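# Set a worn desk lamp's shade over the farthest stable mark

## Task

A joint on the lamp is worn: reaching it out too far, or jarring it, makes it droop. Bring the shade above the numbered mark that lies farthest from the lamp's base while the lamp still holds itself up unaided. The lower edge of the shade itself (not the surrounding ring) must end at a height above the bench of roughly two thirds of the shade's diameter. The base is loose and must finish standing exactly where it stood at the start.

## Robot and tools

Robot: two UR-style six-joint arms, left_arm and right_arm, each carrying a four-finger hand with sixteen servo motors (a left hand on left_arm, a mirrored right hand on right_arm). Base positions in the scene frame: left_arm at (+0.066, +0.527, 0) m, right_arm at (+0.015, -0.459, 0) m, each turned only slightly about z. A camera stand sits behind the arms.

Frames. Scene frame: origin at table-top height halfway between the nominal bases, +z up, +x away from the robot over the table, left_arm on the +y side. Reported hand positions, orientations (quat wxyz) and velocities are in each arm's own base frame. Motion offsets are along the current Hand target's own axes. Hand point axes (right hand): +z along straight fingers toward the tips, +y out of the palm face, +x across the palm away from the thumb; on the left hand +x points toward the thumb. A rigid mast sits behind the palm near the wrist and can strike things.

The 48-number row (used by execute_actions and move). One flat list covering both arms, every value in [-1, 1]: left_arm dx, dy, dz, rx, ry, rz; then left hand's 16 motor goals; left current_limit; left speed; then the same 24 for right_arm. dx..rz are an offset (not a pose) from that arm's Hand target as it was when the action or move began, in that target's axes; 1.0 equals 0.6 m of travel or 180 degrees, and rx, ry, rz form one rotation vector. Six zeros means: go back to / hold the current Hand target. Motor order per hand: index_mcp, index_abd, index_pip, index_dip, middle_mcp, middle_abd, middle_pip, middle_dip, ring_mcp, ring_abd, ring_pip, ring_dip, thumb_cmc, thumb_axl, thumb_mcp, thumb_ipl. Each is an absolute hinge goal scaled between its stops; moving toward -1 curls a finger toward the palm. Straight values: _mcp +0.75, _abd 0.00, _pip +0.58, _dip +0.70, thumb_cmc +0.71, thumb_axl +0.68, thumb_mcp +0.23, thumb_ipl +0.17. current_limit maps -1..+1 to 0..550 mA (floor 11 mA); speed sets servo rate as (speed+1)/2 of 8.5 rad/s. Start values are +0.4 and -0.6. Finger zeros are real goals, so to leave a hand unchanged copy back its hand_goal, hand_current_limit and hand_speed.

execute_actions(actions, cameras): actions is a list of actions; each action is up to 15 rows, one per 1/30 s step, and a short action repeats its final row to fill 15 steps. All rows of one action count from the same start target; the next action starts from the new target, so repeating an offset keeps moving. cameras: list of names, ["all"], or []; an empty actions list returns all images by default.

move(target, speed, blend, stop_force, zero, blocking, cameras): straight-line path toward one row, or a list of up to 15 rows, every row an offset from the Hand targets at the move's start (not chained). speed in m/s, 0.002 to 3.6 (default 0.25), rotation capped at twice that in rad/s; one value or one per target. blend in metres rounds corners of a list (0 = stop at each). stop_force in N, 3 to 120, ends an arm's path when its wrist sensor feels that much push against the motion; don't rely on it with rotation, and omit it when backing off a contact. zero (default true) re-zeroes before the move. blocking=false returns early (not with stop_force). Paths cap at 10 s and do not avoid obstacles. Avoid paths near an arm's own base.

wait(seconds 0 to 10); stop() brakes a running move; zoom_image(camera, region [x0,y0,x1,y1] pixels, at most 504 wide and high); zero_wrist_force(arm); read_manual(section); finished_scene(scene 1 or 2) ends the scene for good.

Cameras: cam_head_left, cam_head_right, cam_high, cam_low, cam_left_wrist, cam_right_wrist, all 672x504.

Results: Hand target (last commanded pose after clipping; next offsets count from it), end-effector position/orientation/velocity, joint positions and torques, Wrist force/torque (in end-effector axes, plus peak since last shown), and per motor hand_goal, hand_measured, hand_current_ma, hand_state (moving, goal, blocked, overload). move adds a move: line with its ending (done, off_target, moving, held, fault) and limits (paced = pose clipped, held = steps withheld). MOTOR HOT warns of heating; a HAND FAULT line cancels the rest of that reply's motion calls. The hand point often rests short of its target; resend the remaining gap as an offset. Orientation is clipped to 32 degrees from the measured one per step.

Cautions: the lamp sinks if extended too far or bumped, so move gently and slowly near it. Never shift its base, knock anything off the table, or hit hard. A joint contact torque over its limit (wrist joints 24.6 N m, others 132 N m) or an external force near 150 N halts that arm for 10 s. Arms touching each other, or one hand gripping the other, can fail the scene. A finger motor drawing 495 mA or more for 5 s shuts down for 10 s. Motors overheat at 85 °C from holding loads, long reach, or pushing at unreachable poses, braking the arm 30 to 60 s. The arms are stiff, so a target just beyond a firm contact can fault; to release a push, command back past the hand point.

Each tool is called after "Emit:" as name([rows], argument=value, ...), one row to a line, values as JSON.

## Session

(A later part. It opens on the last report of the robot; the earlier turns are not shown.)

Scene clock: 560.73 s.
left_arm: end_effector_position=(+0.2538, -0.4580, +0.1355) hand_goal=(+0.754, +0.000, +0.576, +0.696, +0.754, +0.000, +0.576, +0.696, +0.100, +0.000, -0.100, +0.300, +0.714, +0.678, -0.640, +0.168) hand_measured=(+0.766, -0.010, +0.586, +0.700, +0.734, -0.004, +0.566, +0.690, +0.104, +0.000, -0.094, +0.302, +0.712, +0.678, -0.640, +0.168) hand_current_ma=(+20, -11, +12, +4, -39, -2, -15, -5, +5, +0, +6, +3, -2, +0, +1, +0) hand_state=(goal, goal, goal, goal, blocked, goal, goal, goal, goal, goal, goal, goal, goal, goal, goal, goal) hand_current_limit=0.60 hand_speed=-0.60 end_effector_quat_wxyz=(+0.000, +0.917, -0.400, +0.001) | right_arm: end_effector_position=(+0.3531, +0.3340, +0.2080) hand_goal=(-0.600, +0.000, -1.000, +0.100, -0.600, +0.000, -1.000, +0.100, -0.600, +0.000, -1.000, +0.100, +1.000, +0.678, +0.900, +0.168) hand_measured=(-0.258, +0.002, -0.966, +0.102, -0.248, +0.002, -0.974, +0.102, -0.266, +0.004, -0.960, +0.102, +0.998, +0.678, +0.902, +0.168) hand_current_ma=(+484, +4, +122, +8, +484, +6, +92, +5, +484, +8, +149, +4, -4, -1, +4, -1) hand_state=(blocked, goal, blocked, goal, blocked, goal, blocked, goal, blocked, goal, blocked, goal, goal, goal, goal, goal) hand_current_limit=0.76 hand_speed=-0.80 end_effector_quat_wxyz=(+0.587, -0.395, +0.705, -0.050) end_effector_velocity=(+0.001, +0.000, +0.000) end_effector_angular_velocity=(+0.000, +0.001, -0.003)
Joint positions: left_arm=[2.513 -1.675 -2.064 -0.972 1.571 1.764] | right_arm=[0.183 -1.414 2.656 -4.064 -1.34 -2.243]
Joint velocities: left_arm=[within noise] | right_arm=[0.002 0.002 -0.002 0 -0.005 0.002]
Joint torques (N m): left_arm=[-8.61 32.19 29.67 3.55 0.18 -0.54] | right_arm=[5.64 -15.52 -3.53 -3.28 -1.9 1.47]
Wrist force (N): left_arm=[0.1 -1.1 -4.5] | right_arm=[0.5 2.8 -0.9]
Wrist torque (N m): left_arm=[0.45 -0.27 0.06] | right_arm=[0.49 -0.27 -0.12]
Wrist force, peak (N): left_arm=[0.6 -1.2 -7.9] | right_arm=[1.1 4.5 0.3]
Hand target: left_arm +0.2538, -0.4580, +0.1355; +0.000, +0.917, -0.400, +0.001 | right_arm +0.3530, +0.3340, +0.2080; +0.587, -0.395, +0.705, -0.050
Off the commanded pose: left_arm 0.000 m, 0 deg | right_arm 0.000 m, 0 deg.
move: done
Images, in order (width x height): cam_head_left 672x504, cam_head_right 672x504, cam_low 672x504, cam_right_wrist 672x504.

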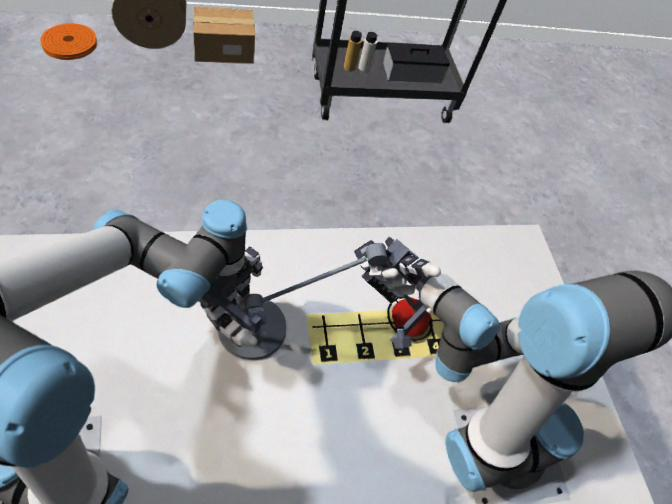

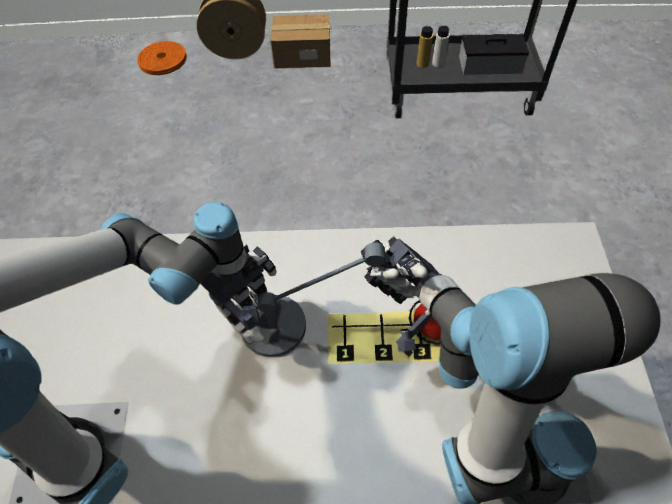

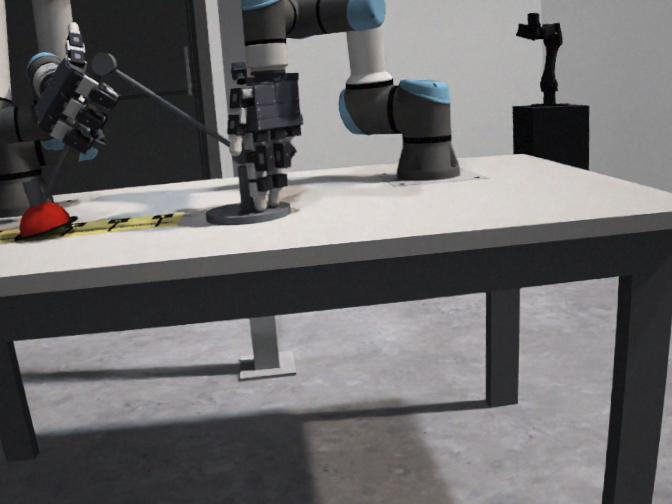

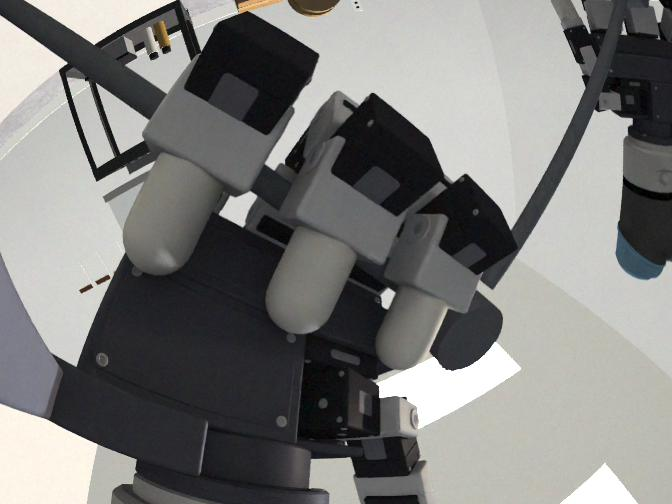

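Emit:
move(target=[-0.0135,-0.0042,0.0005,0,0,0, 0.754,0,0.576,0.696, 0.754,0,0.576,0.696, 0.1,0,-0.1,0.3, 0.714,0.678,-0.64,0.168, 0.6,-0.6, -0.0076,0.0118,-0.001,0,0,0, -0.6,0,-1,0.1, -0.6,0,-1,0.1, -0.6,0,-1,0.1, 1,0.678,0.9,0.168, 0.76,-0.8], speed=0.01, cameras=["cam_low","cam_head_right","cam_head_left"])

Emit:
zoom_image(camera="cam_head_left", region=[200, 280, 300, 370])

Emit:
zoom_image(camera="cam_head_right", region=[220, 280, 320, 370])

Emit:
zoom_image(camera="cam_low", region=[195, 180, 305, 235])

Scene clock: 576.03 s.
left_arm: end_effector_position=(+0.2501, -0.4503, +0.1352) hand_goal=(+0.754, +0.000, +0.576, +0.696, +0.754, +0.000, +0.576, +0.696, +0.100, +0.000, -0.100, +0.300, +0.714, +0.678, -0.640, +0.168) hand_measured=(+0.756, +0.056, +0.580, +0.700, +0.732, +0.040, +0.564, +0.690, +0.104, +0.000, -0.094, +0.302, +0.712, +0.678, -0.640, +0.168) hand_current_ma=(+3, +120, +5, +4, -42, +76, -16, -6, +5, +0, +6, +3, -2, +0, +1, +0) hand_state=(goal, blocked, goal, goal, blocked, blocked, goal, goal, goal, goal, goal, goal, goal, goal, goal, goal) hand_current_limit=0.60 hand_speed=-0.60 end_effector_quat_wxyz=(+0.000, +0.917, -0.400, +0.001) | right_arm: end_effector_position=(+0.3489, +0.3415, +0.2080) hand_goal=(-0.600, +0.000, -1.000, +0.100, -0.600, +0.000, -1.000, +0.100, -0.600, +0.000, -1.000, +0.100, +1.000, +0.678, +0.900, +0.168) hand_measured=(-0.258, +0.002, -0.966, +0.102, -0.248, +0.002, -0.974, +0.102, -0.266, +0.004, -0.960, +0.102, +0.998, +0.678, +0.902, +0.168) hand_current_ma=(+484, +4, +122, +8, +484, +6, +92, +5, +484, +8, +149, +4, -4, -1, +4, -1) hand_state=(blocked, goal, blocked, goal, blocked, goal, blocked, goal, blocked, goal, blocked, goal, goal, goal, goal, goal) hand_current_limit=0.76 hand_speed=-0.80 end_effector_quat_wxyz=(+0.587, -0.395, +0.705, -0.050)
Joint positions: left_arm=[2.521 -1.656 -2.086 -0.969 1.571 1.773] | right_arm=[0.219 -1.41 2.65 -4.065 -1.375 -2.231]
Joint torques (N m): left_arm=[1.94 14.93 19.79 1.65 -0.79 0.61] | right_arm=[-9.47 -5.75 -16.79 -4.17 1.53 0.22]
Wrist force (N): left_arm=[5.1 -0.2 -5.9] | right_arm=[0.6 -0.1 0.1]
Wrist torque (N m): left_arm=[0.47 0.27 0.38] | right_arm=[0.29 -0.37 -0.40]
Wrist force, peak (N): left_arm=[5.1 -0.2 -5.9] | right_arm=[0.4 2.8 -0.9]
Hand target: left_arm +0.2501, -0.4504, +0.1352; +0.000, +0.917, -0.400, +0.001 | right_arm +0.3489, +0.3414, +0.2080; +0.587, -0.395, +0.705, -0.050
Off the commanded pose: left_arm 0.000 m, 0 deg | right_arm 0.000 m, 0 deg.
move: done
Images, in order (width x height): cam_head_left 672x504, cam_head_right 672x504, cam_low 672x504.

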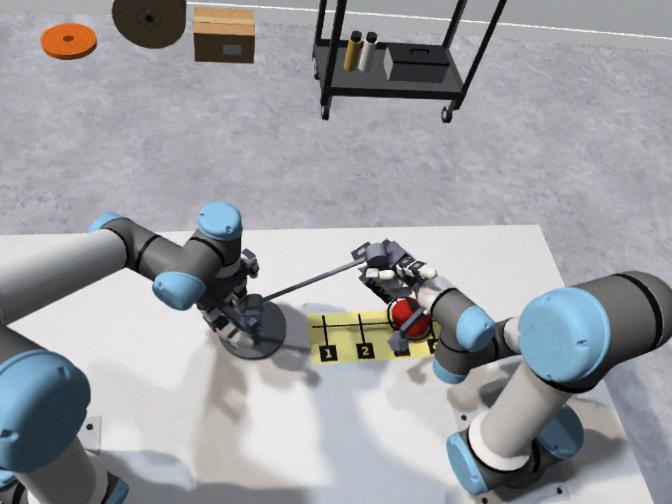

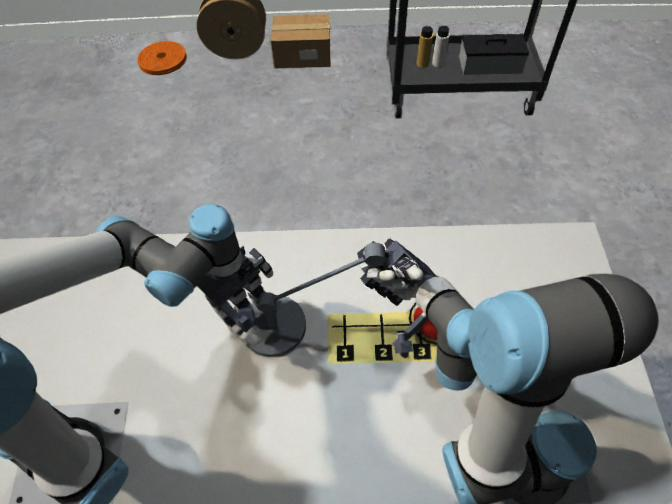

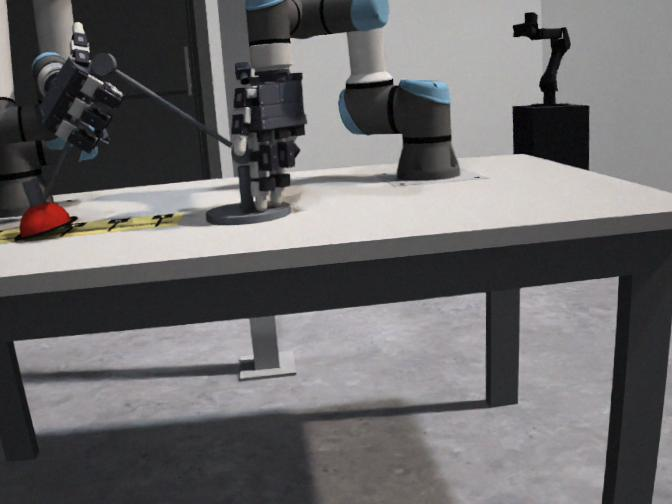

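Scaled by 5.040.

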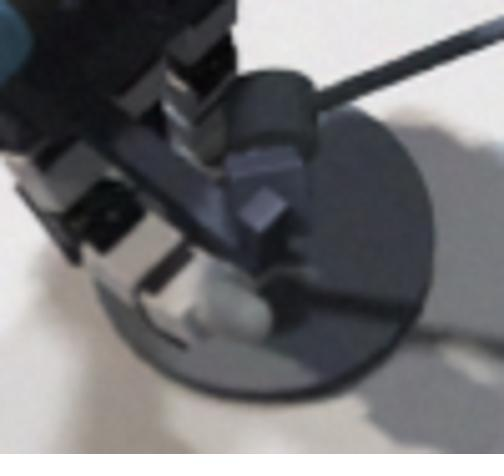

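Scaled by 5.040.

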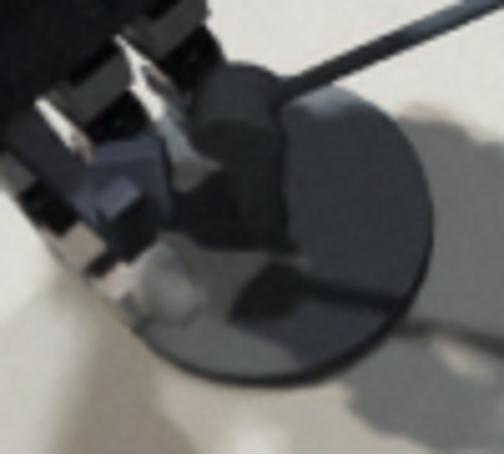

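Scaled by 4.582.

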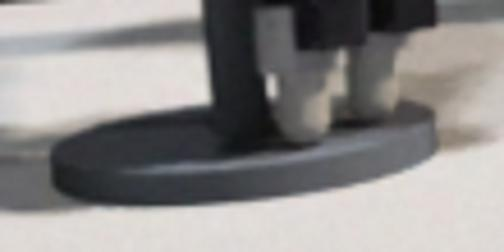

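Emit:
move(target=[0,0,0,0,0,0, 0.754,0,0.576,0.696, 0.754,0,0.576,0.696, 0.1,0,-0.1,0.3, 0.714,0.678,-0.64,0.168, 0.6,-0.6, -0.0144,0.0159,0.0092,0,0,0, -0.6,0,-1,0.1, -0.6,0,-1,0.1, -0.6,0,-1,0.1, 1,0.678,0.9,0.168, 0.76,-0.8], speed=0.01, cameras=["cam_low","cam_head_right","cam_head_left"])

Emit:
zoom_image(camera="cam_head_left", region=[200, 280, 300, 370])

Emit:
zoom_image(camera="cam_low", region=[195, 180, 305, 235])

Scene clock: 582.57 s.
left_arm: end_effector_position=(+0.2501, -0.4504, +0.1352) hand_goal=(+0.754, +0.000, +0.576, +0.696, +0.754, +0.000, +0.576, +0.696, +0.100, +0.000, -0.100, +0.300, +0.714, +0.678, -0.640, +0.168) hand_measured=(+0.764, +0.042, +0.584, +0.700, +0.736, +0.026, +0.566, +0.690, +0.104, +0.000, -0.094, +0.302, +0.712, +0.678, -0.640, +0.168) hand_current_ma=(+16, +80, +10, +4, -31, +42, -15, -6, +5, +0, +6, +3, -2, +0, +1, +0) hand_state=(goal, blocked, goal, goal, goal, blocked, goal, goal, goal, goal, goal, goal, goal, goal, goal, goal) hand_current_limit=0.60 hand_speed=-0.60 end_effector_quat_wxyz=(+0.000, +0.917, -0.400, +0.001) | right_arm: end_effector_position=(+0.3490, +0.3555, +0.2080) hand_goal=(-0.600, +0.000, -1.000, +0.100, -0.600, +0.000, -1.000, +0.100, -0.600, +0.000, -1.000, +0.100, +1.000, +0.678, +0.900, +0.168) hand_measured=(-0.258, +0.002, -0.966, +0.102, -0.248, +0.002, -0.974, +0.102, -0.266, +0.004, -0.960, +0.102, +0.998, +0.678, +0.902, +0.168) hand_current_ma=(+484, +4, +122, +8, +484, +6, +92, +5, +484, +8, +149, +4, -4, -1, +4, -1) hand_state=(blocked, goal, blocked, goal, blocked, goal, blocked, goal, blocked, goal, blocked, goal, goal, goal, goal, goal) hand_current_limit=0.76 hand_speed=-0.80 end_effector_quat_wxyz=(+0.587, -0.395, +0.705, -0.050)
Joint positions: left_arm=[2.521 -1.656 -2.085 -0.969 1.571 1.772] | right_arm=[0.277 -1.391 2.621 -4.058 -1.43 -2.213]
Joint torques (N m): left_arm=[-10.66 11.04 27.84 0.8 -0.85 -1.77] | right_arm=[-8.9 -16.01 -9.42 -2.04 2.5 0.38]
Wrist force (N): left_arm=[1.8 -1.9 -9.2] | right_arm=[7.3 -2.0 -1.4]
Wrist torque (N m): left_arm=[0.86 -0.08 0.14] | right_arm=[0.32 -0.76 0.11]
Wrist force, peak (N): left_arm=[1.4 -2.0 -9.7] | right_arm=[7.4 -2.5 -1.9]
Hand target: left_arm +0.2501, -0.4504, +0.1352; +0.000, +0.917, -0.400, +0.001 | right_arm +0.3489, +0.3554, +0.2080; +0.587, -0.395, +0.705, -0.050
Off the commanded pose: left_arm 0.000 m, 0 deg | right_arm 0.000 m, 0 deg.
move: done
Images, in order (width x height): cam_head_left 672x504, cam_head_right 672x504, cam_low 672x504.

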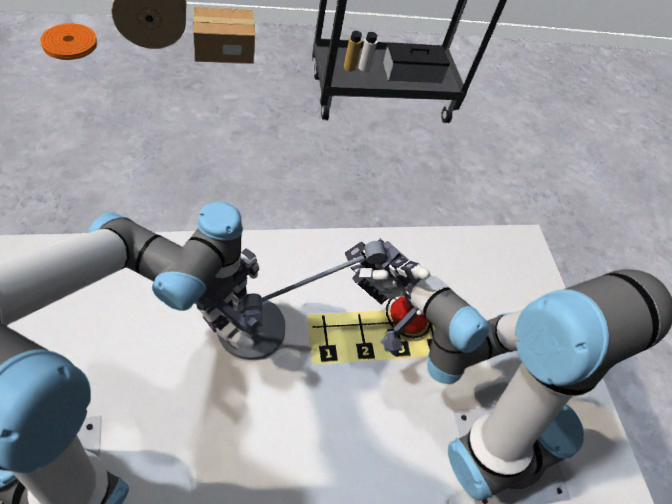

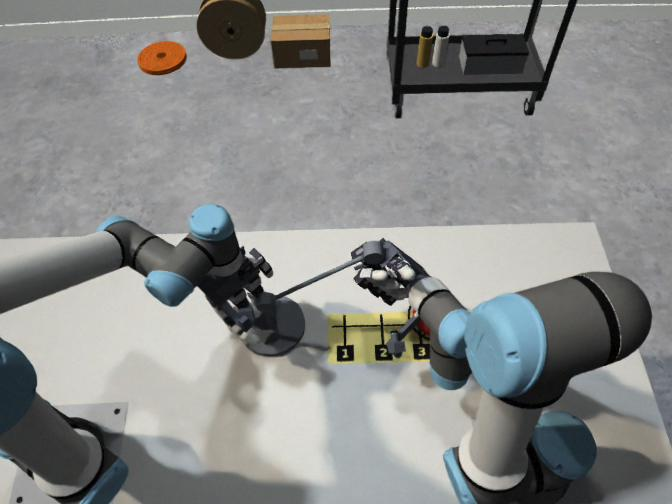

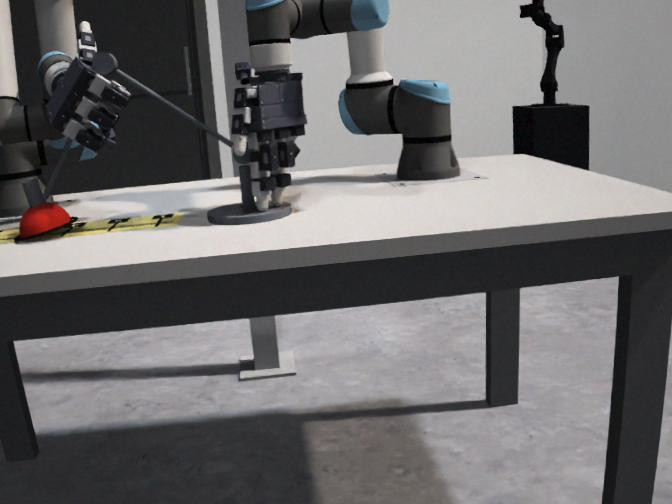

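Scaled by 5.040.

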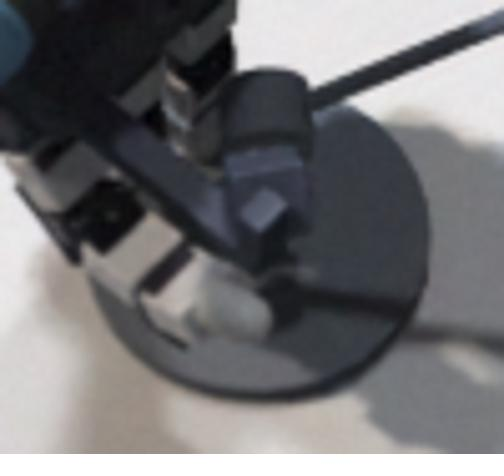

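Scaled by 4.582.

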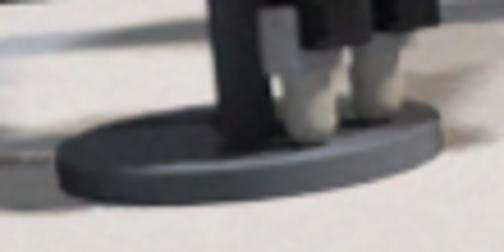

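Emit:
move(target=[0,0,0,0,0,0, 0.754,0,0.576,0.696, 0.754,0,0.576,0.696, 0.1,0,-0.1,0.3, 0.714,0.678,-0.64,0.168, 0.6,-0.6, -0.0052,0.0083,-0.0012,0,0,0, -0.6,0,-1,0.1, -0.6,0,-1,0.1, -0.6,0,-1,0.1, 1,0.678,0.9,0.168, 0.76,-0.8], speed=0.01, cameras=["cam_low","cam_head_right","cam_head_left"])

Emit:
zoom_image(camera="cam_head_left", region=[200, 280, 300, 370])

Emit:
zoom_image(camera="cam_low", region=[195, 180, 305, 235])

Emit:
zoom_image(camera="cam_head_right", region=[220, 280, 320, 370])

Scene clock: 587.77 s.
left_arm: end_effector_position=(+0.2501, -0.4504, +0.1352) hand_goal=(+0.754, +0.000, +0.576, +0.696, +0.754, +0.000, +0.576, +0.696, +0.100, +0.000, -0.100, +0.300, +0.714, +0.678, -0.640, +0.168) hand_measured=(+0.768, +0.028, +0.588, +0.702, +0.742, +0.012, +0.568, +0.690, +0.104, +0.000, -0.094, +0.302, +0.712, +0.678, -0.640, +0.168) hand_current_ma=(+24, +46, +15, +5, -19, +13, -9, -6, +5, +0, +6, +3, -2, +0, +1, +0) hand_state=(goal, blocked, goal, goal, goal, goal, goal, goal, goal, goal, goal, goal, goal, goal, goal, goal) hand_current_limit=0.60 hand_speed=-0.60 end_effector_quat_wxyz=(+0.000, +0.917, -0.400, +0.001) | right_arm: end_effector_position=(+0.3458, +0.3605, +0.2080) hand_goal=(-0.600, +0.000, -1.000, +0.100, -0.600, +0.000, -1.000, +0.100, -0.600, +0.000, -1.000, +0.100, +1.000, +0.678, +0.900, +0.168) hand_measured=(-0.258, +0.002, -0.966, +0.102, -0.248, +0.002, -0.974, +0.102, -0.266, +0.004, -0.960, +0.102, +0.998, +0.678, +0.902, +0.168) hand_current_ma=(+484, +4, +122, +8, +484, +6, +92, +5, +484, +8, +149, +4, -4, -1, +4, -1) hand_state=(blocked, goal, blocked, goal, blocked, goal, blocked, goal, blocked, goal, blocked, goal, goal, goal, goal, goal) hand_current_limit=0.76 hand_speed=-0.80 end_effector_quat_wxyz=(+0.587, -0.395, +0.705, -0.050)
Joint positions: left_arm=[2.521 -1.656 -2.085 -0.969 1.571 1.772] | right_arm=[0.301 -1.388 2.617 -4.057 -1.453 -2.205]
Joint torques (N m): left_arm=[-10 11.3 22.23 2.27 -0.89 -1.98] | right_arm=[-7.82 -7.41 -18.97 -1.12 2.72 0.07]
Wrist force (N): left_arm=[1.2 -1.9 -13.1] | right_arm=[7.4 -3.9 -2.5]
Wrist torque (N m): left_arm=[1.19 -0.16 0.09] | right_arm=[0.28 -0.81 0.19]
Wrist force, peak (N): left_arm=[0.8 -2.1 -13.4] | right_arm=[7.6 -4.0 -3.0]
Hand target: left_arm +0.2501, -0.4504, +0.1352; +0.000, +0.917, -0.400, +0.001 | right_arm +0.3458, +0.3605, +0.2080; +0.587, -0.395, +0.705, -0.050
Off the commanded pose: left_arm 0.000 m, 0 deg | right_arm 0.000 m, 0 deg.
move: done
Images, in order (width x height): cam_head_left 672x504, cam_head_right 672x504, cam_low 672x504.

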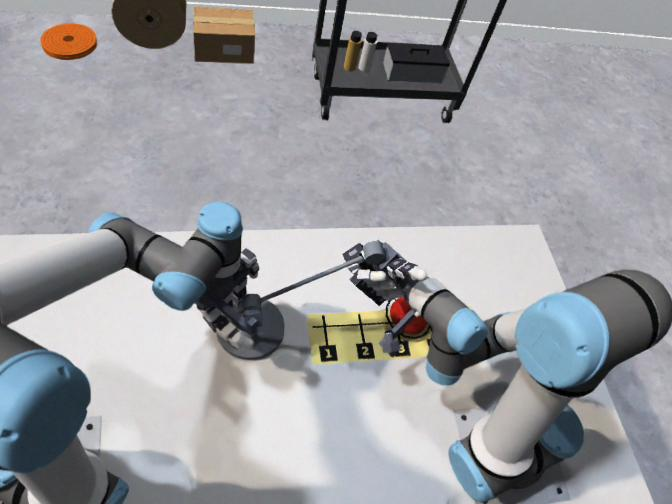

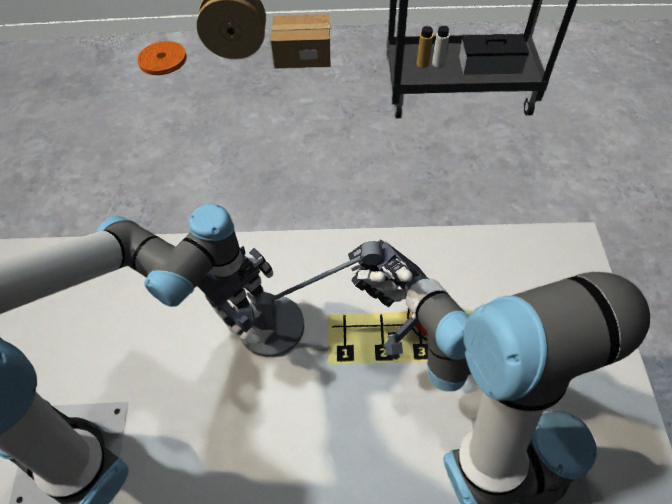

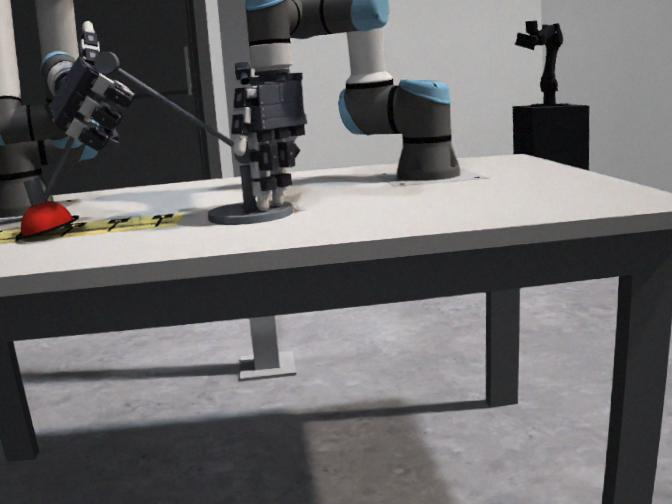

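Scaled by 5.040.

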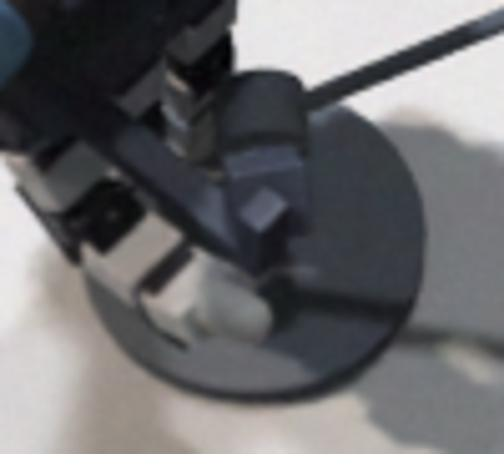

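Scaled by 4.582.

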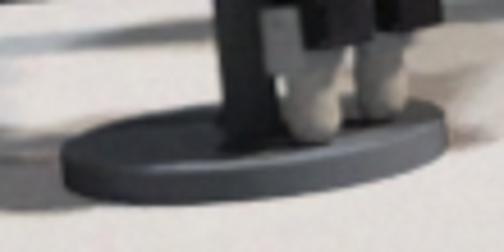

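Scaled by 5.040.

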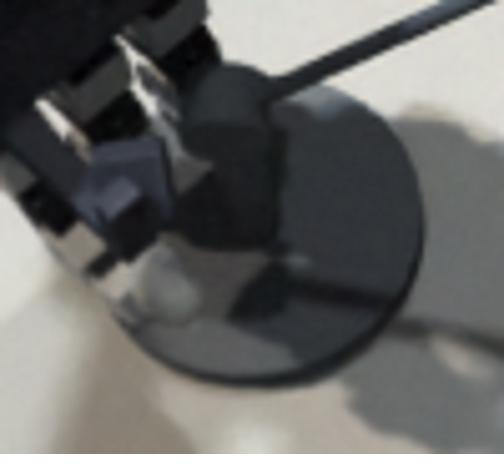

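Emit:
move([
  [0,0,0,0,0,0, 0.754,0,0.576,0.696, 0.754,0,0.576,0.696, 0.1,0,-0.1,0.3, 0.714,0.678,-0.64,0.168, 0.6,-0.6, 0.0083,-0.006,0,0,0,0, -0.6,0,-1,0.1, -0.6,0,-1,0.1, -0.6,0,-1,0.1, 1,0.678,0.9,0.168, 0.7,-0.8],
  [0,0,-0.006,0,0,0, 0.754,0,0.576,0.696, 0.754,0,0.576,0.696, 0.1,0,-0.1,0.3, 0.714,0.678,-0.64,0.168, 0.6,-0.6, 0.0083,-0.006,0,0,0,0, -0.6,0,-1,0.1, -0.6,0,-1,0.1, -0.6,0,-1,0.1, 1,0.678,0.9,0.168, 0.7,-0.8],
  [0.0135,0.0042,-0.006,0,0,0, 0.754,0,0.576,0.696, 0.754,0,0.576,0.696, 0.1,0,-0.1,0.3, 0.714,0.678,-0.64,0.168, 0.6,-0.6, 0.0083,-0.006,0,0,0,0, -0.6,0,-1,0.1, -0.6,0,-1,0.1, -0.6,0,-1,0.1, 1,0.678,0.9,0.168, 0.7,-0.8],
  [0.0135,0.0042,0.0022,0,0,0, 0.754,0,0.576,0.696, 0.754,0,0.576,0.696, 0.1,0,-0.1,0.3, 0.714,0.678,-0.64,0.168, 0.6,-0.6, 0.0083,-0.006,0,0,0,0, -0.6,0,-1,0.1, -0.6,0,-1,0.1, -0.6,0,-1,0.1, 1,0.678,0.9,0.168, 0.7,-0.8],
], speed=[0.01, 0.01, 0.03, 0.01], cameras=["cam_low","cam_head_right","cam_head_left"])

Emit:
zoom_image(camera="cam_head_left", region=[200, 280, 300, 370])

Emit:
zoom_image(camera="cam_low", region=[195, 180, 305, 235])

Scene clock: 597.40 s.
left_arm: end_effector_position=(+0.2539, -0.4581, +0.1340) hand_goal=(+0.754, +0.000, +0.576, +0.696, +0.754, +0.000, +0.576, +0.696, +0.100, +0.000, -0.100, +0.300, +0.714, +0.678, -0.640, +0.168) hand_measured=(+0.754, -0.006, +0.578, +0.698, +0.748, -0.006, +0.572, +0.694, +0.104, +0.000, -0.094, +0.302, +0.712, +0.678, -0.640, +0.168) hand_current_ma=(+0, -5, +2, +2, -7, -5, -3, -2, +5, +0, +6, +3, -2, +0, +1, +0) hand_state=(goal, goal, goal, goal, goal, goal, goal, goal, goal, goal, goal, goal, goal, goal, goal, goal) hand_current_limit=0.60 hand_speed=-0.60 end_effector_quat_wxyz=(+0.000, +0.917, -0.400, +0.001) | right_arm: end_effector_position=(+0.3476, +0.3550, +0.2060) hand_goal=(-0.600, +0.000, -1.000, +0.100, -0.600, +0.000, -1.000, +0.100, -0.600, +0.000, -1.000, +0.100, +1.000, +0.678, +0.900, +0.168) hand_measured=(-0.258, +0.002, -0.966, +0.102, -0.248, +0.002, -0.974, +0.102, -0.266, +0.004, -0.960, +0.102, +0.998, +0.678, +0.902, +0.168) hand_current_ma=(+468, +4, +122, +8, +468, +6, +92, +5, +468, +8, +149, +4, -4, -1, +4, -1) hand_state=(blocked, goal, blocked, goal, blocked, goal, blocked, goal, blocked, goal, blocked, goal, goal, goal, goal, goal) hand_current_limit=0.70 hand_speed=-0.80 end_effector_quat_wxyz=(+0.587, -0.395, +0.705, -0.050)
Joint positions: left_arm=[2.512 -1.677 -2.066 -0.967 1.571 1.764] | right_arm=[0.277 -1.385 2.626 -4.069 -1.429 -2.213]
Joint torques (N m): left_arm=[10.05 -3.45 -11.65 -4.07 0.76 1.78] | right_arm=[6.55 -26.01 -21.23 -0.59 -1.52 1.84]
Wrist force (N): left_arm=[-0.1 -1.6 -45.7] | right_arm=[0.5 0.5 -0.4]
Wrist torque (N m): left_arm=[3.58 -0.40 0.11] | right_arm=[0.41 -0.38 -0.32]
Wrist force, peak (N): left_arm=[-0.1 -1.6 -45.7] | right_arm=[8.1 -2.5 -2.0]
Hand target: left_arm +0.2538, -0.4580, +0.1339; +0.000, +0.917, -0.400, +0.001 | right_arm +0.3476, +0.3550, +0.2060; +0.587, -0.395, +0.705, -0.050
Off the commanded pose: left_arm 0.000 m, 0 deg | right_arm 0.000 m, 0 deg.
move: done
Images, in order (width x height): cam_head_left 672x504, cam_head_right 672x504, cam_low 672x504.

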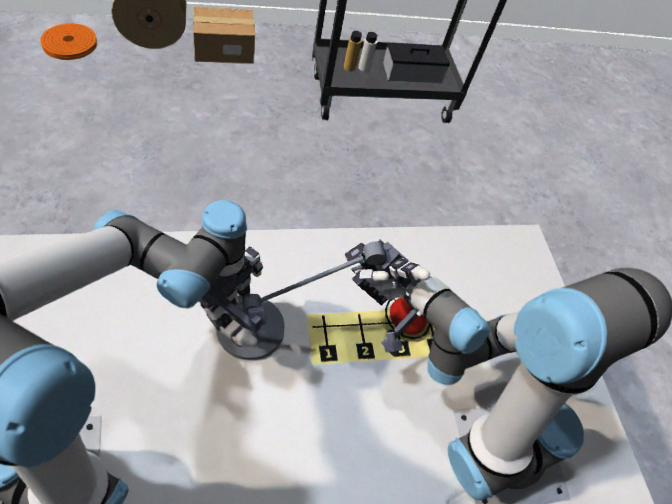

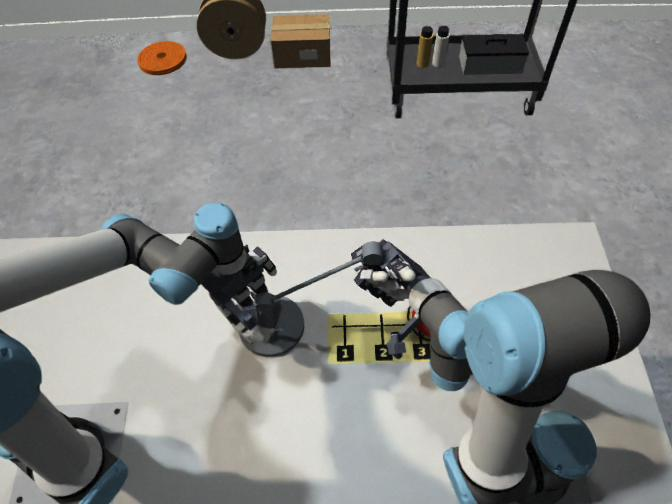

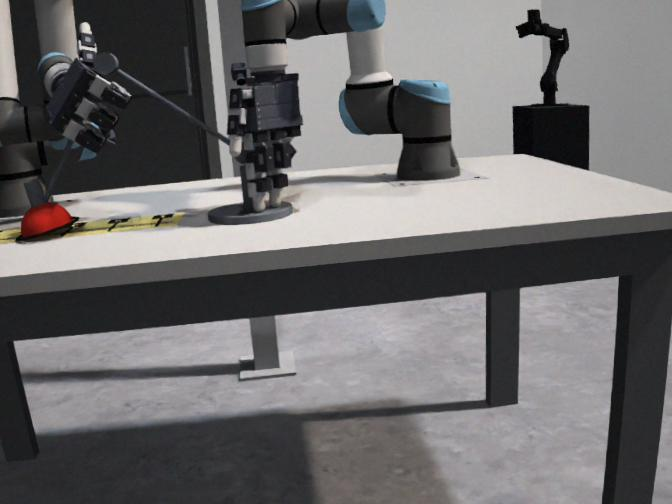

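Scaled by 5.040.

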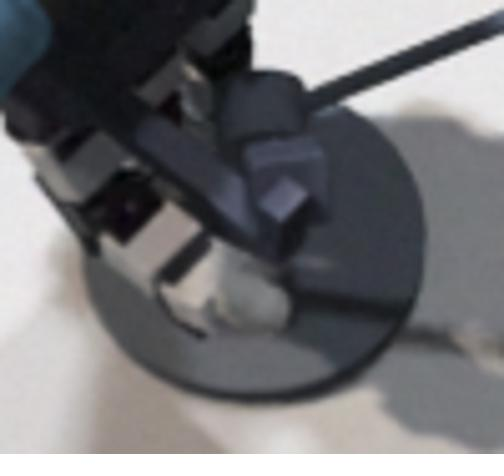

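Scaled by 4.582.

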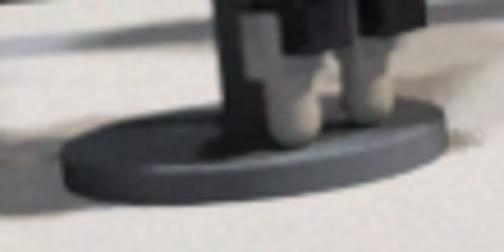

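Emit:
move(target=[0,0,0.0006,0,0,0, 0.754,0,0.576,0.696, 0.754,0,0.576,0.696, 0.1,0,-0.1,0.3, 0.714,0.678,-0.64,0.168, 0.6,-0.6, -0.0437,0.0005,0.0003,0,-0.0028,0.0048, -0.6,0,-1,0.1, -0.6,0,-1,0.1, -0.6,0,-1,0.1, 1,0.678,0.9,0.168, 0.78,-0.8], speed=0.02, cameras=["cam_low","cam_right_wrist","cam_head_left"])

Emit:
zoom_image(camera="cam_low", region=[0, 0, 336, 280])

Scene clock: 611.50 s.
left_arm: end_effector_position=(+0.2538, -0.4580, +0.1335) hand_goal=(+0.754, +0.000, +0.576, +0.696, +0.754, +0.000, +0.576, +0.696, +0.100, +0.000, -0.100, +0.300, +0.714, +0.678, -0.640, +0.168) hand_measured=(+0.754, -0.006, +0.578, +0.698, +0.748, -0.006, +0.572, +0.694, +0.104, +0.000, -0.094, +0.302, +0.712, +0.678, -0.640, +0.168) hand_current_ma=(+0, -5, +2, +2, -7, -5, -3, -2, +5, +0, +6, +3, -2, +0, +1, +0) hand_state=(goal, goal, goal, goal, goal, goal, goal, goal, goal, goal, goal, goal, goal, goal, goal, goal) hand_current_limit=0.60 hand_speed=-0.60 end_effector_quat_wxyz=(+0.000, +0.917, -0.400, +0.001) | right_arm: end_effector_position=(+0.3477, +0.3715, +0.2267) hand_goal=(-0.600, +0.000, -1.000, +0.100, -0.600, +0.000, -1.000, +0.100, -0.600, +0.000, -1.000, +0.100, +1.000, +0.678, +0.900, +0.168) hand_measured=(-0.258, +0.002, -0.966, +0.102, -0.248, +0.002, -0.974, +0.102, -0.266, +0.004, -0.960, +0.102, +0.998, +0.678, +0.902, +0.168) hand_current_ma=(+490, +4, +122, +8, +490, +6, +92, +5, +490, +8, +149, +4, -4, -1, +4, -1) hand_state=(blocked, goal, blocked, goal, blocked, goal, blocked, goal, blocked, goal, blocked, goal, goal, goal, goal, goal) hand_current_limit=0.78 hand_speed=-0.80 end_effector_quat_wxyz=(+0.591, -0.390, +0.705, -0.044) end_effector_velocity=(+0.000, -0.001, +0.001) end_effector_angular_velocity=(+0.002, -0.005, -0.001)
Joint positions: left_arm=[2.513 -1.678 -2.066 -0.966 1.571 1.764] | right_arm=[0.335 -1.437 2.582 -3.983 -1.48 -2.179]
Joint velocities: left_arm=[within noise] | right_arm=[-0.002 -0.001 0 -0.005 0.001 0]
Joint torques (N m): left_arm=[9.75 -16.73 -20.33 -3.02 1.12 1.86] | right_arm=[-9.45 -6.44 -5.41 -5.09 2.09 -1.13]
Wrist force (N): left_arm=[-0.1 -2.1 -61.7] | right_arm=[7.6 -0.5 -2.5]
Wrist torque (N m): left_arm=[4.84 -0.41 0.11] | right_arm=[0.50 -0.79 0.08]
Wrist force, peak (N): left_arm=[0.3 -2.0 -62.1] | right_arm=[7.5 -3.8 -4.3]
Hand target: left_arm +0.2538, -0.4580, +0.1335; +0.000, +0.917, -0.400, +0.001 | right_arm +0.3476, +0.3714, +0.2265; +0.590, -0.390, +0.705, -0.044
Off the commanded pose: left_arm 0.000 m, 0 deg | right_arm 0.000 m, 0 deg.
move: done
Images, in order (width x height): cam_head_left 672x504, cam_low 672x504, cam_right_wrist 672x504.

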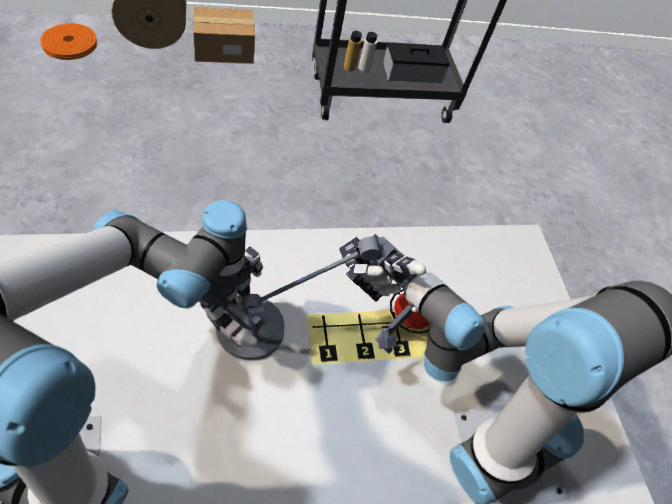

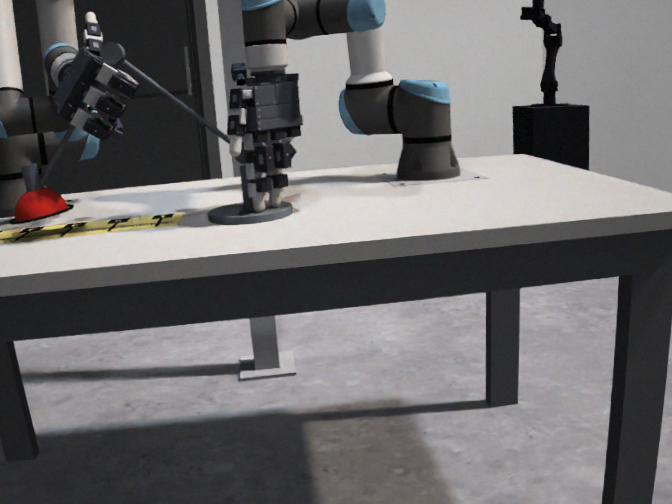

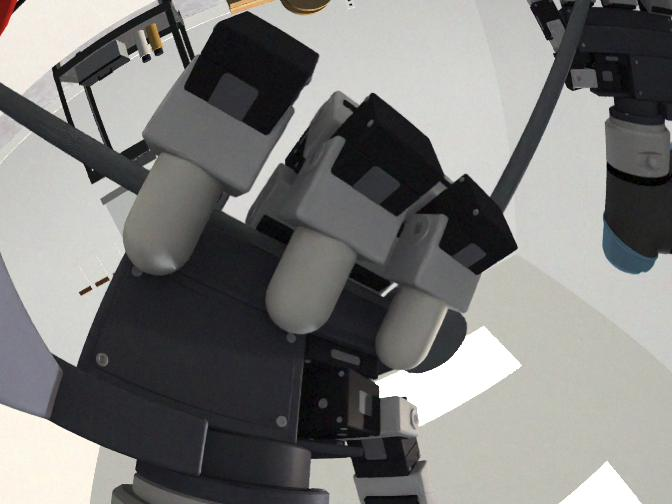

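Scaled by 1.500.

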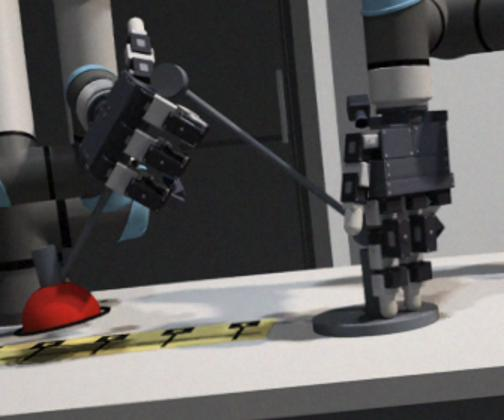

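Emit:
move(target=[0,0,0,0,0,0, 0.754,0,0.576,0.696, 0.754,0,0.576,0.696, 0.1,0,-0.1,0.3, 0.714,0.678,-0.64,0.168, 0.6,-0.6, -0.0466,0.0101,0.0058,0,-0.0056,0.0096, -0.6,0,-1,0.1, -0.6,0,-1,0.1, -0.6,0,-1,0.1, 1,0.678,0.9,0.168, 0.78,-0.8], speed=0.02, cameras=["cam_low","cam_right_wrist","cam_head_left"])

Emit:
zoom_image(camera="cam_low", region=[0, 0, 336, 280])

Scene clock: 616.27 s.
left_arm: end_effector_position=(+0.2538, -0.4580, +0.1335) hand_goal=(+0.754, +0.000, +0.576, +0.696, +0.754, +0.000, +0.576, +0.696, +0.100, +0.000, -0.100, +0.300, +0.714, +0.678, -0.640, +0.168) hand_measured=(+0.754, -0.006, +0.578, +0.698, +0.748, -0.006, +0.572, +0.694, +0.104, +0.000, -0.094, +0.302, +0.712, +0.678, -0.640, +0.168) hand_current_ma=(+0, -5, +2, +1, -7, -5, -3, -2, +5, +0, +6, +3, -2, +0, +1, +0) hand_state=(goal, goal, goal, goal, goal, goal, goal, goal, goal, goal, goal, goal, goal, goal, goal, goal) hand_current_limit=0.60 hand_speed=-0.60 end_effector_quat_wxyz=(+0.000, +0.917, -0.400, +0.001) | right_arm: end_effector_position=(+0.3476, +0.3939, +0.2447) hand_goal=(-0.600, +0.000, -1.000, +0.100, -0.600, +0.000, -1.000, +0.100, -0.600, +0.000, -1.000, +0.100, +1.000, +0.678, +0.900, +0.168) hand_measured=(-0.260, +0.002, -0.966, +0.102, -0.248, +0.002, -0.974, +0.102, -0.266, +0.004, -0.960, +0.102, +0.998, +0.678, +0.902, +0.168) hand_current_ma=(+489, +4, +122, +8, +489, +6, +93, +5, +489, +8, +149, +4, -4, -1, +4, -1) hand_state=(blocked, goal, blocked, goal, blocked, goal, blocked, goal, blocked, goal, blocked, goal, goal, goal, goal, goal) hand_current_limit=0.78 hand_speed=-0.80 end_effector_quat_wxyz=(+0.597, -0.379, +0.706, -0.032)
Joint positions: left_arm=[2.513 -1.678 -2.066 -0.966 1.571 1.764] | right_arm=[0.405 -1.448 2.53 -3.934 -1.537 -2.127]
Joint torques (N m): left_arm=[8.89 -15.9 -20.04 -4.98 1.37 1.89] | right_arm=[-6.28 -22.81 -4.89 -2.71 3.01 -1.5]
Wrist force (N): left_arm=[0.0 -2.0 -62.0] | right_arm=[7.9 -9.0 -8.0]
Wrist torque (N m): left_arm=[4.90 -0.40 0.12] | right_arm=[0.36 -1.08 -0.15]
Wrist force, peak (N): left_arm=[0.4 -2.1 -62.7] | right_arm=[8.4 -10.1 -8.3]
Hand target: left_arm +0.2538, -0.4580, +0.1335; +0.000, +0.917, -0.400, +0.001 | right_arm +0.3476, +0.3938, +0.2446; +0.597, -0.380, +0.706, -0.032
Off the commanded pose: left_arm 0.000 m, 0 deg | right_arm 0.000 m, 0 deg.
move: done
Images, in order (width x height): cam_head_left 672x504, cam_low 672x504, cam_right_wrist 672x504.

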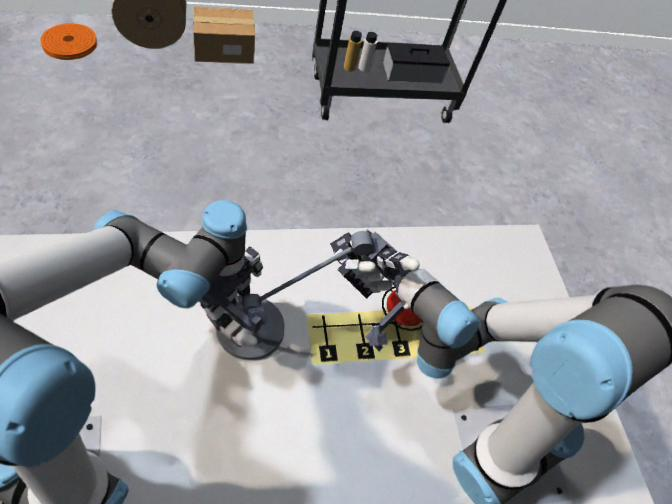

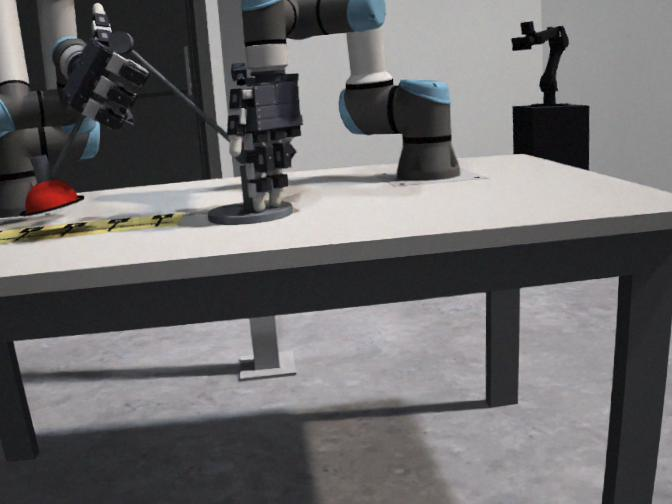

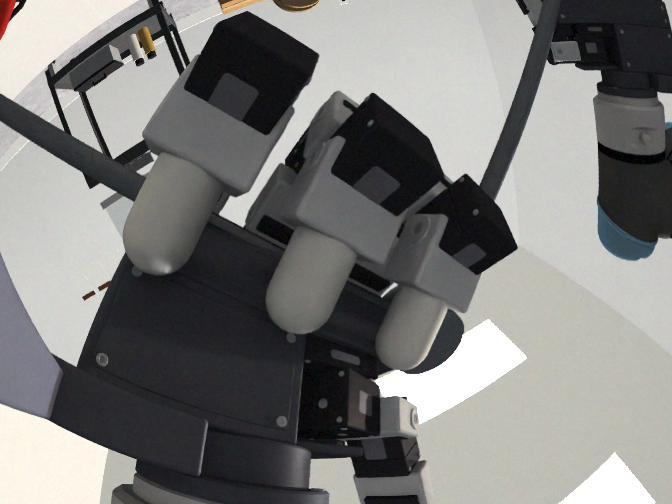

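Scaled by 1.500.

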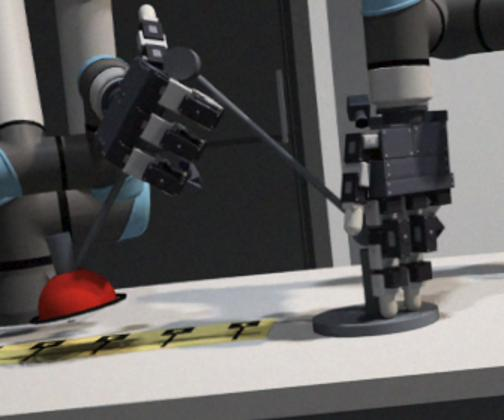

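Emit:
move(target=[0,0,0,0,0,0, 0.754,0,0.576,0.696, 0.754,0,0.576,0.696, 0.1,0,-0.1,0.3, 0.714,0.678,-0.64,0.168, 0.6,-0.6, -0.0462,0.0073,0.0042,0,-0.0056,0.0096, -0.6,0,-1,0.1, -0.6,0,-1,0.1, -0.6,0,-1,0.1, 1,0.678,0.9,0.168, 0.78,-0.8], speed=0.02, cameras=["cam_low","cam_right_wrist","cam_head_left"])

Emit:
zoom_image(camera="cam_low", region=[0, 0, 336, 280])

Scene clock: 622.87 s.
left_arm: end_effector_position=(+0.2538, -0.4580, +0.1335) hand_goal=(+0.754, +0.000, +0.576, +0.696, +0.754, +0.000, +0.576, +0.696, +0.100, +0.000, -0.100, +0.300, +0.714, +0.678, -0.640, +0.168) hand_measured=(+0.754, -0.006, +0.578, +0.698, +0.748, -0.006, +0.572, +0.694, +0.104, +0.000, -0.094, +0.302, +0.712, +0.678, -0.640, +0.168) hand_current_ma=(+0, -6, +2, +1, -7, -6, -3, -2, +5, +0, +6, +3, -2, +0, +1, +0) hand_state=(goal, goal, goal, goal, goal, goal, goal, goal, goal, goal, goal, goal, goal, goal, goal, goal) hand_current_limit=0.60 hand_speed=-0.60 end_effector_quat_wxyz=(+0.000, +0.917, -0.400, +0.001) | right_arm: end_effector_position=(+0.3476, +0.4139, +0.2645) hand_goal=(-0.600, +0.000, -1.000, +0.100, -0.600, +0.000, -1.000, +0.100, -0.600, +0.000, -1.000, +0.100, +1.000, +0.678, +0.900, +0.168) hand_measured=(-0.270, -0.036, -0.962, +0.110, -0.248, +0.002, -0.974, +0.102, -0.266, +0.004, -0.960, +0.102, +0.998, +0.678, +0.902, +0.168) hand_current_ma=(+490, -113, +142, +32, +489, +6, +93, +5, +490, +8, +149, +4, -4, -1, +4, -1) hand_state=(blocked, blocked, blocked, goal, blocked, goal, blocked, goal, blocked, goal, blocked, goal, goal, goal, goal, goal) hand_current_limit=0.78 hand_speed=-0.80 end_effector_quat_wxyz=(+0.604, -0.369, +0.706, -0.019)
Joint positions: left_arm=[2.513 -1.678 -2.066 -0.966 1.571 1.764] | right_arm=[0.461 -1.463 2.479 -3.884 -1.582 -2.081]
Joint torques (N m): left_arm=[8 -17.08 -19.37 -5.19 1.15 1.73] | right_arm=[-5.38 -26.34 -8.25 -5.36 3.13 -0.52]
Wrist force (N): left_arm=[0.1 -1.8 -62.5] | right_arm=[9.8 -6.3 -1.8]
Wrist torque (N m): left_arm=[4.91 -0.44 0.12] | right_arm=[0.15 -0.11 -0.64]
Wrist force, peak (N): left_arm=[-0.2 -1.8 -62.6] | right_arm=[7.9 -9.5 -7.8]
Hand target: left_arm +0.2538, -0.4580, +0.1335; +0.000, +0.917, -0.400, +0.001 | right_arm +0.3475, +0.4139, +0.2644; +0.604, -0.369, +0.706, -0.019
Off the commanded pose: left_arm 0.000 m, 0 deg | right_arm 0.000 m, 0 deg.
move: done
Images, in order (width x height): cam_head_left 672x504, cam_low 672x504, cam_right_wrist 672x504.

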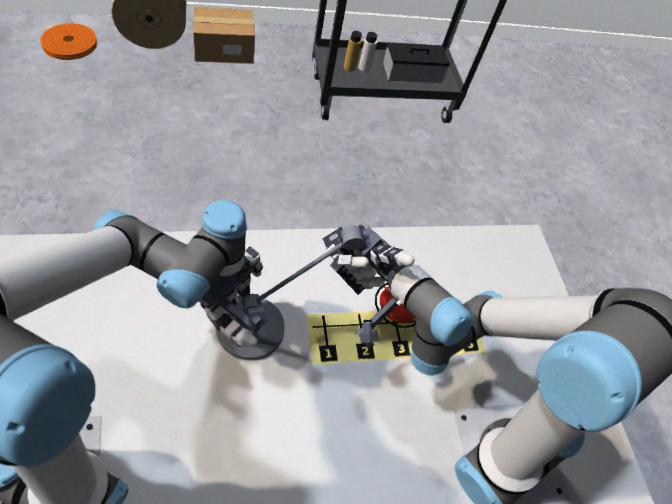

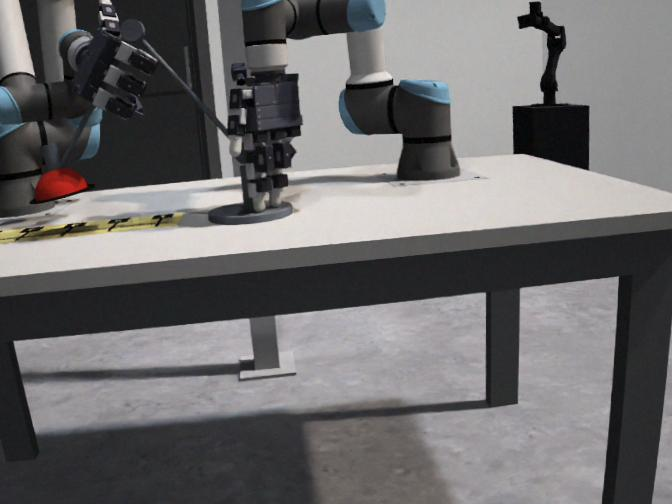

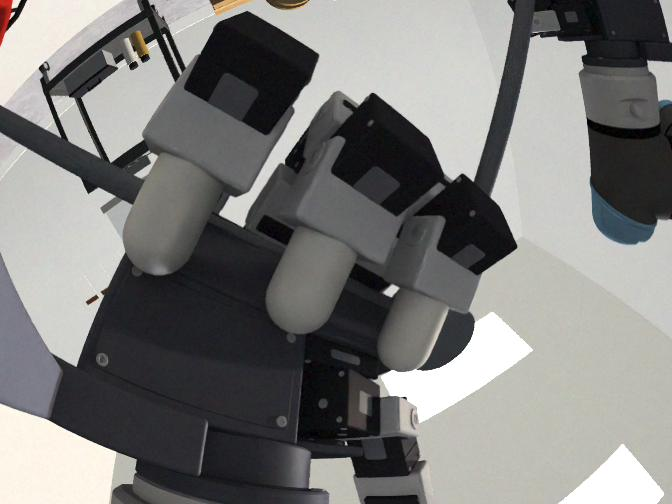

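Scaled by 1.500.

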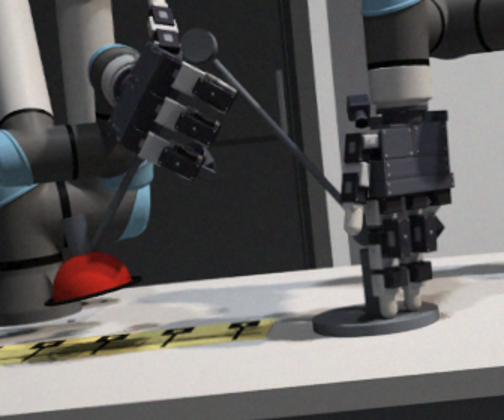

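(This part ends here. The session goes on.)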